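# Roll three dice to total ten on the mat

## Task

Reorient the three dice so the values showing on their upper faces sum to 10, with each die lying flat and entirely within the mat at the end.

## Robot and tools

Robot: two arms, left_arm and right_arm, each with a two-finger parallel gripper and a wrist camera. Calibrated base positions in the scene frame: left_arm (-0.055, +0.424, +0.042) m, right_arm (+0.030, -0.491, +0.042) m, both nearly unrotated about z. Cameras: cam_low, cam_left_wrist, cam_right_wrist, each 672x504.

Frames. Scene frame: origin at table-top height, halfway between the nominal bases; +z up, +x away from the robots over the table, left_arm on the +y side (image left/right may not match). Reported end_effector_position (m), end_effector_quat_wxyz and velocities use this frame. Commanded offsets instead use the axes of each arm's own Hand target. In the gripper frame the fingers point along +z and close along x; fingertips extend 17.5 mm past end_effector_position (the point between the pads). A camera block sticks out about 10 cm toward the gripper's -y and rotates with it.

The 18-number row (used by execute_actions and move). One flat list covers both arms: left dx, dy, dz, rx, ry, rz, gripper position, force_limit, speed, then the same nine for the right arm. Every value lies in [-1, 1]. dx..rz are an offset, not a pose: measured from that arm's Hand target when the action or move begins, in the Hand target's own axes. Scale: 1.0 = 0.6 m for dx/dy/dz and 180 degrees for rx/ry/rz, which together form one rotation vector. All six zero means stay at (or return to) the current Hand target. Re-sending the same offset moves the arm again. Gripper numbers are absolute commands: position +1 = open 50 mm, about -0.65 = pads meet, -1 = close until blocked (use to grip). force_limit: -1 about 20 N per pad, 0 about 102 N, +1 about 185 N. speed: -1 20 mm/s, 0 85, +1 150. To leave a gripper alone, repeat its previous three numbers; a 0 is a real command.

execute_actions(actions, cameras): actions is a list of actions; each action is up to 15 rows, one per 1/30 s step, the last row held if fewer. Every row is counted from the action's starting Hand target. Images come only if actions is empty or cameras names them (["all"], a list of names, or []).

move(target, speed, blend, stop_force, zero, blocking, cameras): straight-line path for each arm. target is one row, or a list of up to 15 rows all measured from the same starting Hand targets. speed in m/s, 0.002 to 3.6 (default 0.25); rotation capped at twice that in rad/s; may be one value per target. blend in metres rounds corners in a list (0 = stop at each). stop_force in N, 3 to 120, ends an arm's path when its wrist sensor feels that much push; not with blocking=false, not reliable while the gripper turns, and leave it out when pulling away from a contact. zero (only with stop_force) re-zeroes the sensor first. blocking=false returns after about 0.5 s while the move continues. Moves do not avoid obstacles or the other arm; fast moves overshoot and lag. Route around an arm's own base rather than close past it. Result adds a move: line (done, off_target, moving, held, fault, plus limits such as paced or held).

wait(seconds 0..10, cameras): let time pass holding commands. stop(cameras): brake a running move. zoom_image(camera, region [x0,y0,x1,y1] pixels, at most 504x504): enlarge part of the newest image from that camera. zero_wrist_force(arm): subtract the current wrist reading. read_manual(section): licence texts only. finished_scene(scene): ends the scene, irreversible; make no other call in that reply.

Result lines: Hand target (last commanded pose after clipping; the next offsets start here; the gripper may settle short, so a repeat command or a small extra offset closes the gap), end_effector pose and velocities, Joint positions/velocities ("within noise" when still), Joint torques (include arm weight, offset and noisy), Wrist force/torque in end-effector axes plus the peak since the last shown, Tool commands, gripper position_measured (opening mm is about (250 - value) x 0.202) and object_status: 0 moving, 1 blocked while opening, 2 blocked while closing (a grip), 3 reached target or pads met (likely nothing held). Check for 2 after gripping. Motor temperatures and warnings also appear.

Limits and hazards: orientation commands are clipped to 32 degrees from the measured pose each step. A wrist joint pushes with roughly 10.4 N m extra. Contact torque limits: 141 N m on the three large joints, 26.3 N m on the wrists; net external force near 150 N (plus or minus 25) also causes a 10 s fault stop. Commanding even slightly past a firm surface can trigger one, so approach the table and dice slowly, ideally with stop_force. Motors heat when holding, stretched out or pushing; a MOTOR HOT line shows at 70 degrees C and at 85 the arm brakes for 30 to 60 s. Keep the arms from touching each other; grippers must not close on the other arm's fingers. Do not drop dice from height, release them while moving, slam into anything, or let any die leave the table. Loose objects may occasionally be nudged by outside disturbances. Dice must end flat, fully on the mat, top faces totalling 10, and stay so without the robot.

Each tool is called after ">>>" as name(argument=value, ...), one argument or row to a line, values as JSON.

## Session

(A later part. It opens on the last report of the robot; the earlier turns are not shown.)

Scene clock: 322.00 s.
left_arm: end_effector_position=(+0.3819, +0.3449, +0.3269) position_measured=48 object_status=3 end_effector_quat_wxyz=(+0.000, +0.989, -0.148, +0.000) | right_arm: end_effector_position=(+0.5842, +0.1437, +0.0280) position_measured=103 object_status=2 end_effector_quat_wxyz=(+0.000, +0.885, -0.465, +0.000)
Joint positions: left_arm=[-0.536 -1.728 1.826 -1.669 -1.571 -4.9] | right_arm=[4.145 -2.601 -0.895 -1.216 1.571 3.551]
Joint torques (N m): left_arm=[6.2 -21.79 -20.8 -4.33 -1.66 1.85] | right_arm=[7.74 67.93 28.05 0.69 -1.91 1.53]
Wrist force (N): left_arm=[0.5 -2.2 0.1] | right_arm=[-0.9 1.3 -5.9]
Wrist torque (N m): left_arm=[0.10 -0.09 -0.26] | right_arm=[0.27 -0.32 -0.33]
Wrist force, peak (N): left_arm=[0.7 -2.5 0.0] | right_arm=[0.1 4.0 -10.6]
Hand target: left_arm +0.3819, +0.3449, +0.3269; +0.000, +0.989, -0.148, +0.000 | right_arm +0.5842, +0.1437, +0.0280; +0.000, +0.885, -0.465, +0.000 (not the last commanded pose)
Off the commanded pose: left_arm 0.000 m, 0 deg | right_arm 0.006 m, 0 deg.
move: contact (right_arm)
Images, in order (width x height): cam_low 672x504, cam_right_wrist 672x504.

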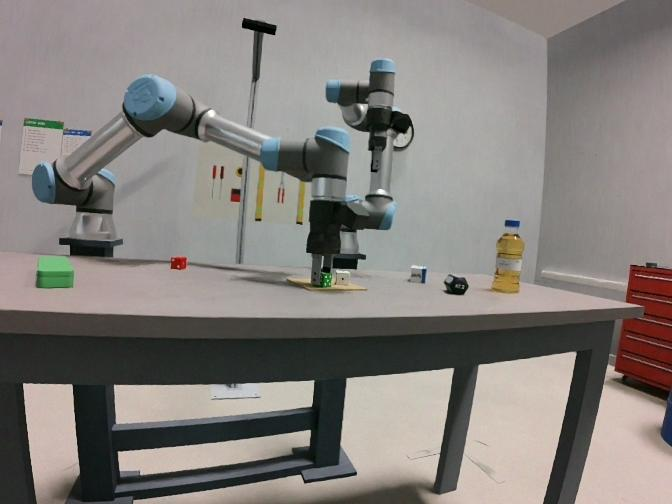

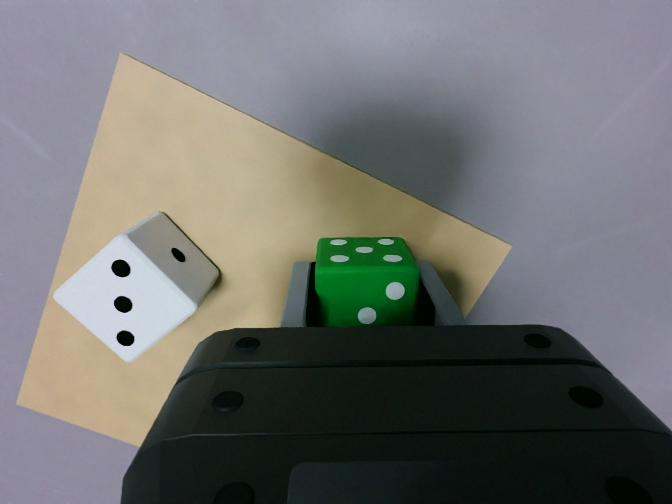

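>>> move(
  target=[
    [0,0,0,0,0,0,0.7,-0.8,-1,0,0,0,0,0,0,0.6,-0.8,-1],
    [0,0,0,0,0,0,0.7,-0.8,-1,0,0,-0.1667,0,0,0,0.6,-0.8,-1],
    [0,0,0,0,0,0,0.7,-0.8,-1,0.2295,0.5947,-0.16,0,0,0.2917,1,-0.8,-0.5],
  ],
  cameras=["all"],
)

Scene clock: 335.60 s.
left_arm: end_effector_position=(+0.3819, +0.3449, +0.3269) position_measured=48 object_status=3 end_effector_quat_wxyz=(+0.000, +0.989, -0.148, +0.000) | right_arm: end_effector_position=(+0.3683, -0.1720, +0.1238) position_measured=3 object_status=3 end_effector_quat_wxyz=(+0.000, -0.588, +0.809, +0.000)
Joint positions: left_arm=[-0.536 -1.728 1.826 -1.669 -1.571 -4.9] | right_arm=[4.18 -1.663 -2.152 -0.897 1.571 4.503]
Joint torques (N m): left_arm=[6.13 -19.66 -20.3 -4.25 -1.5 1.87] | right_arm=[8.33 34.83 13.68 4.8 -2.22 1.66]
Wrist force (N): left_arm=[0.4 -1.7 0.0] | right_arm=[-0.8 1.9 -1.3]
Wrist torque (N m): left_arm=[0.17 -0.07 -0.26] | right_arm=[0.23 -0.29 -0.32]
Wrist force, peak (N): left_arm=[0.1 -2.5 0.6] | right_arm=[-1.0 1.4 -6.0]
Hand target: left_arm +0.3819, +0.3449, +0.3269; +0.000, +0.989, -0.148, +0.000 | right_arm +0.3683, -0.1720, +0.1238; +0.000, -0.588, +0.809, +0.000
Off the commanded pose: left_arm 0.000 m, 0 deg | right_arm 0.000 m, 0 deg.
move: done

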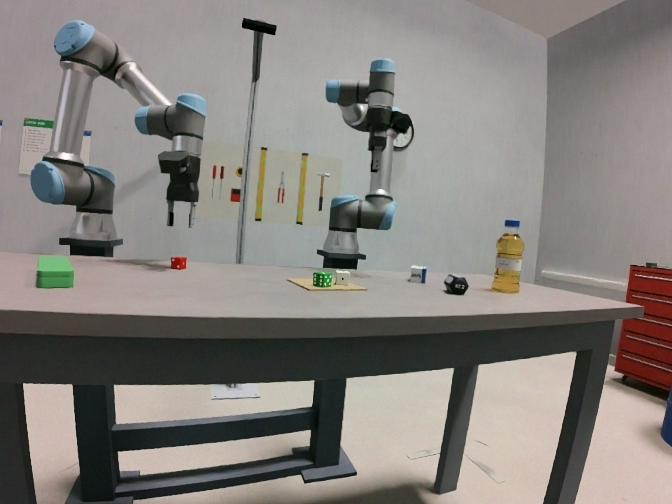

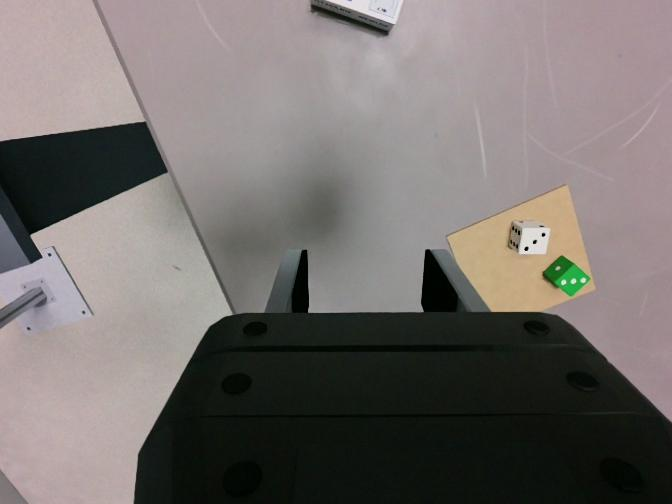

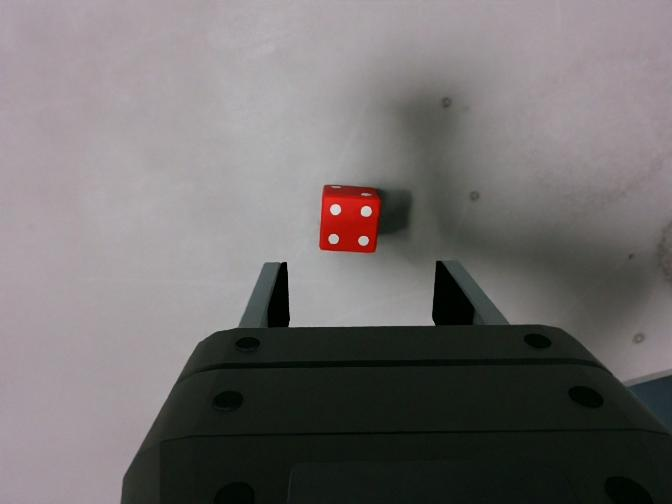

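>>> move(
  target=[
    [0,0,0,0,0,0,0.7,-0.8,-1,-0.002,0,0.1663,0,0,0,1,-0.8,-0.5],
    [0,0,0,0,0,0,0.7,-0.8,-1,-0.002,0,0.1663,0,0,0,-1,-0.8,-0.5],
    [0,0,0,0,0,0,0.7,-0.8,-1,-0.002,0,0.01,0,0,0,-1,-0.8,-0.5],
    [0,0,0,0,0,0,0.7,-0.8,-1,-0.558,-0.073,0.01,0,0,-0.1,-1,-0.8,-0.5],
  ],
  cameras=["all"],
  blend=[0,0,0.02,0],
)

Scene clock: 354.70 s.
left_arm: end_effector_position=(+0.3819, +0.3449, +0.3269) position_measured=48 object_status=3 end_effector_quat_wxyz=(+0.000, +0.989, -0.148, +0.000) | right_arm: end_effector_position=(+0.5132, +0.1329, +0.1180) position_measured=103 object_status=2 end_effector_quat_wxyz=(+0.000, +0.707, -0.707, +0.000)
Joint positions: left_arm=[-0.536 -1.728 1.826 -1.669 -1.571 -4.9] | right_arm=[4.215 -2.373 -1.087 -1.252 1.571 4.223]
Joint torques (N m): left_arm=[6.59 -15.2 -21.55 -3.98 -1.4 1.77] | right_arm=[-7.82 45.67 31.78 1.36 1.83 -1.4]
Wrist force (N): left_arm=[0.6 -2.0 0.2] | right_arm=[-0.9 1.7 -1.1]
Wrist torque (N m): left_arm=[0.13 -0.12 -0.26] | right_arm=[0.20 -0.28 -0.22]
Wrist force, peak (N): left_arm=[0.8 -2.4 0.0] | right_arm=[-1.3 1.9 -3.2]
Hand target: left_arm +0.3819, +0.3449, +0.3269; +0.000, +0.989, -0.148, +0.000 | right_arm +0.5132, +0.1329, +0.1180; +0.000, +0.707, -0.707, +0.000
Off the commanded pose: left_arm 0.000 m, 0 deg | right_arm 0.000 m, 0 deg.
move: done

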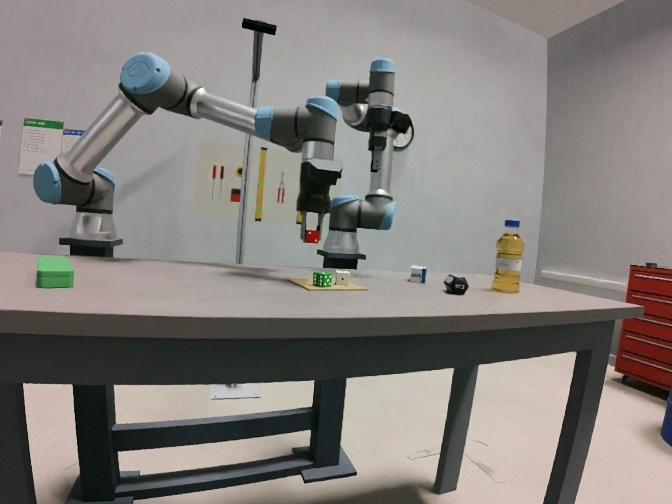

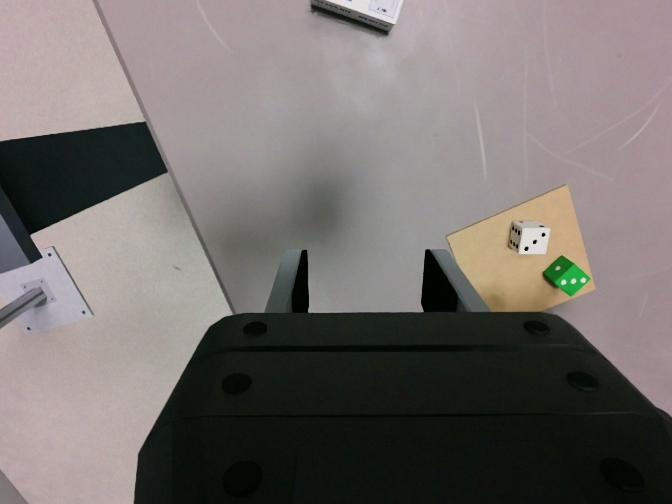

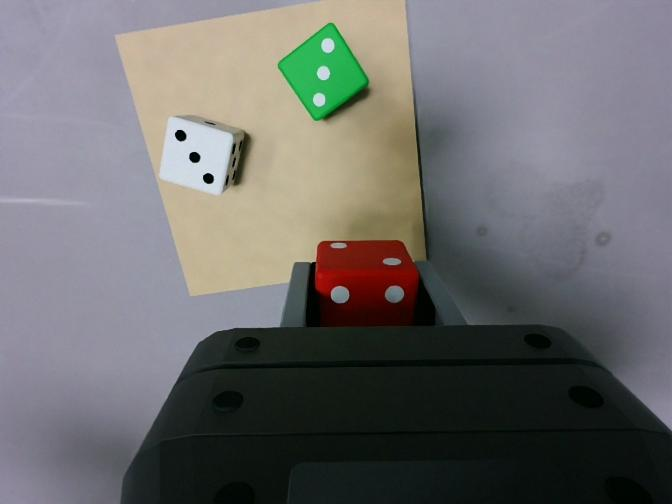

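>>> move(
  target=[0,0,0,0,0,0,0.7,-0.8,-1,0,0,0.13,0,0,0,-1,-0.8,-0.5],
)

>>> move(
  target=[0,0,0,0,0,0,0.7,-0.8,-1,0,0,0.03,0,0,0,-1,-0.8,-0.5],
  speed=0.007,
  stop_force=3,
)

>>> move(
  target=[
    [0,0,0,0,0,0,0.7,-0.8,-1,0,0,0,0,0,0,0.7,-0.8,-1],
    [0,0,0,0,0,0,0.7,-0.8,-1,0,0,-0.2,0,0,0,0.7,-0.8,-1],
  ],
  cameras=["all"],
)

Scene clock: 367.20 s.
left_arm: end_effector_position=(+0.3819, +0.3449, +0.3269) position_measured=48 object_status=3 end_effector_quat_wxyz=(+0.000, +0.989, -0.148, +0.000) | right_arm: end_effector_position=(+0.5132, +0.1330, +0.0402) position_measured=103 object_status=2 end_effector_quat_wxyz=(+0.000, +0.707, -0.707, +0.000)
Joint positions: left_arm=[-0.536 -1.728 1.826 -1.669 -1.571 -4.9] | right_arm=[4.215 -2.451 -1.156 -1.105 1.571 4.223]
Joint torques (N m): left_arm=[4.87 -13.67 -22.43 -3.98 -1.41 1.76] | right_arm=[4.57 45.58 16.38 5.09 -1.8 0.18]
Wrist force (N): left_arm=[0.5 -2.2 0.1] | right_arm=[-0.8 2.0 -1.0]
Wrist torque (N m): left_arm=[0.10 -0.09 -0.26] | right_arm=[0.25 -0.29 -0.22]
Wrist force, peak (N): left_arm=[0.5 -2.4 0.1] | right_arm=[-1.0 1.9 -2.6]
Hand target: left_arm +0.3819, +0.3449, +0.3269; +0.000, +0.989, -0.148, +0.000 | right_arm +0.5132, +0.1330, +0.0400; +0.000, +0.707, -0.707, +0.000
Off the commanded pose: left_arm 0.000 m, 0 deg | right_arm 0.000 m, 0 deg.
move: done

Scene clock: 370.20 s.
left_arm: end_effector_position=(+0.3819, +0.3449, +0.3269) position_measured=48 object_status=3 end_effector_quat_wxyz=(+0.000, +0.989, -0.148, +0.000) | right_arm: end_effector_position=(+0.5132, +0.1330, +0.0285) position_measured=103 object_status=2 end_effector_quat_wxyz=(+0.000, +0.707, -0.707, +0.000)
Joint positions: left_arm=[-0.536 -1.728 1.826 -1.669 -1.571 -4.9] | right_arm=[4.215 -2.464 -1.163 -1.085 1.571 4.223]
Joint torques (N m): left_arm=[6.32 -13.43 -22.82 -4.11 -1.56 1.77] | right_arm=[5.52 64.56 27.36 0.8 -1.99 -1.33]
Wrist force (N): left_arm=[0.5 -2.0 0.0] | right_arm=[-1.6 1.7 -5.7]
Wrist torque (N m): left_arm=[0.13 -0.10 -0.26] | right_arm=[0.27 -0.31 -0.22]
Wrist force, peak (N): left_arm=[0.9 -2.3 0.4] | right_arm=[-0.7 2.5 -11.2]
Hand target: left_arm +0.3819, +0.3449, +0.3269; +0.000, +0.989, -0.148, +0.000 | right_arm +0.5132, +0.1330, +0.0285; +0.000, +0.707, -0.707, +0.000 (not the last commanded pose)
Off the commanded pose: left_arm 0.000 m, 0 deg | right_arm 0.006 m, 0 deg.
move: contact (right_arm)

Scene clock: 372.17 s.
left_arm: end_effector_position=(+0.3819, +0.3449, +0.3269) position_measured=48 object_status=3 end_effector_quat_wxyz=(+0.000, +0.989, -0.148, +0.000) | right_arm: end_effector_position=(+0.5133, +0.1329, +0.1484) position_measured=48 object_status=3 end_effector_quat_wxyz=(+0.000, +0.707, -0.707, +0.000)
Joint positions: left_arm=[-0.536 -1.728 1.826 -1.669 -1.571 -4.9] | right_arm=[4.215 -2.35 -1.048 -1.314 1.571 4.223]
Joint torques (N m): left_arm=[5.87 -14.04 -22.28 -4.09 -1.29 1.63] | right_arm=[7.56 65.98 31.59 1.25 1.93 1.34]
Wrist force (N): left_arm=[0.5 -1.9 0.4] | right_arm=[-0.9 1.9 -1.1]
Wrist torque (N m): left_arm=[0.15 -0.08 -0.25] | right_arm=[0.21 -0.28 -0.22]
Wrist force, peak (N): left_arm=[0.6 -2.3 0.8] | right_arm=[-1.7 1.5 -4.8]
Hand target: left_arm +0.3819, +0.3449, +0.3269; +0.000, +0.989, -0.148, +0.000 | right_arm +0.5132, +0.1329, +0.1485; +0.000, +0.707, -0.707, +0.000
Off the commanded pose: left_arm 0.000 m, 0 deg | right_arm 0.000 m, 0 deg.
move: done

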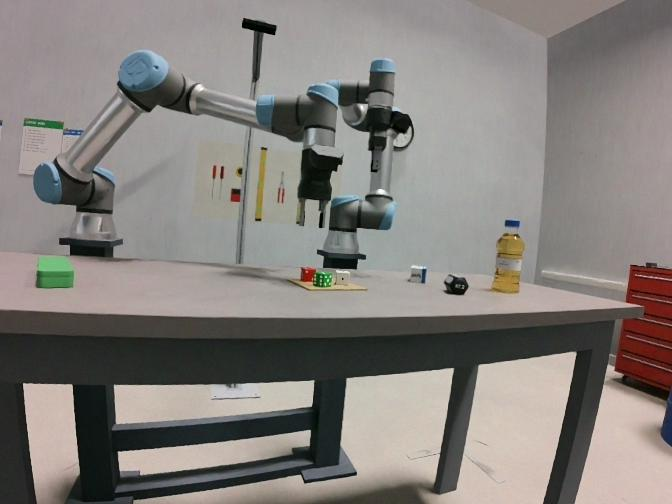

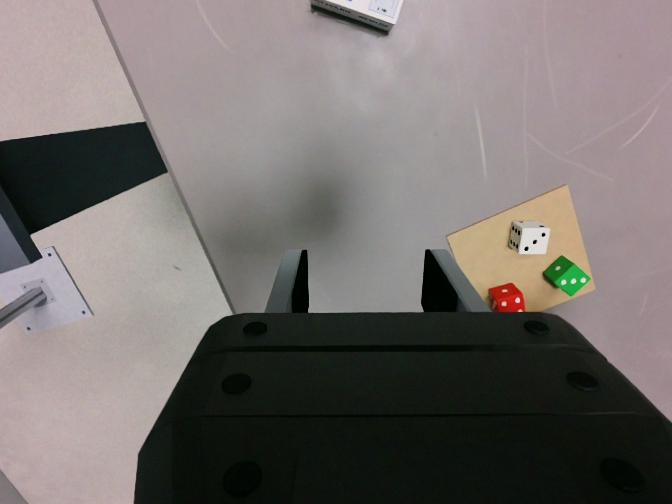

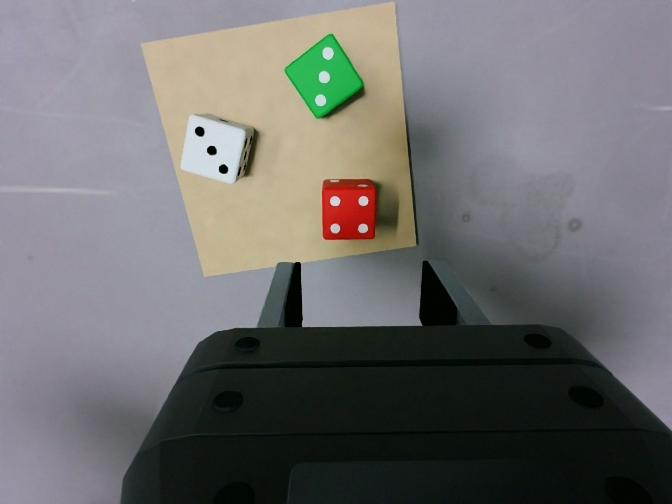

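>>> finished_scene(
  scene=2,
)

The scene is finished: the task was done.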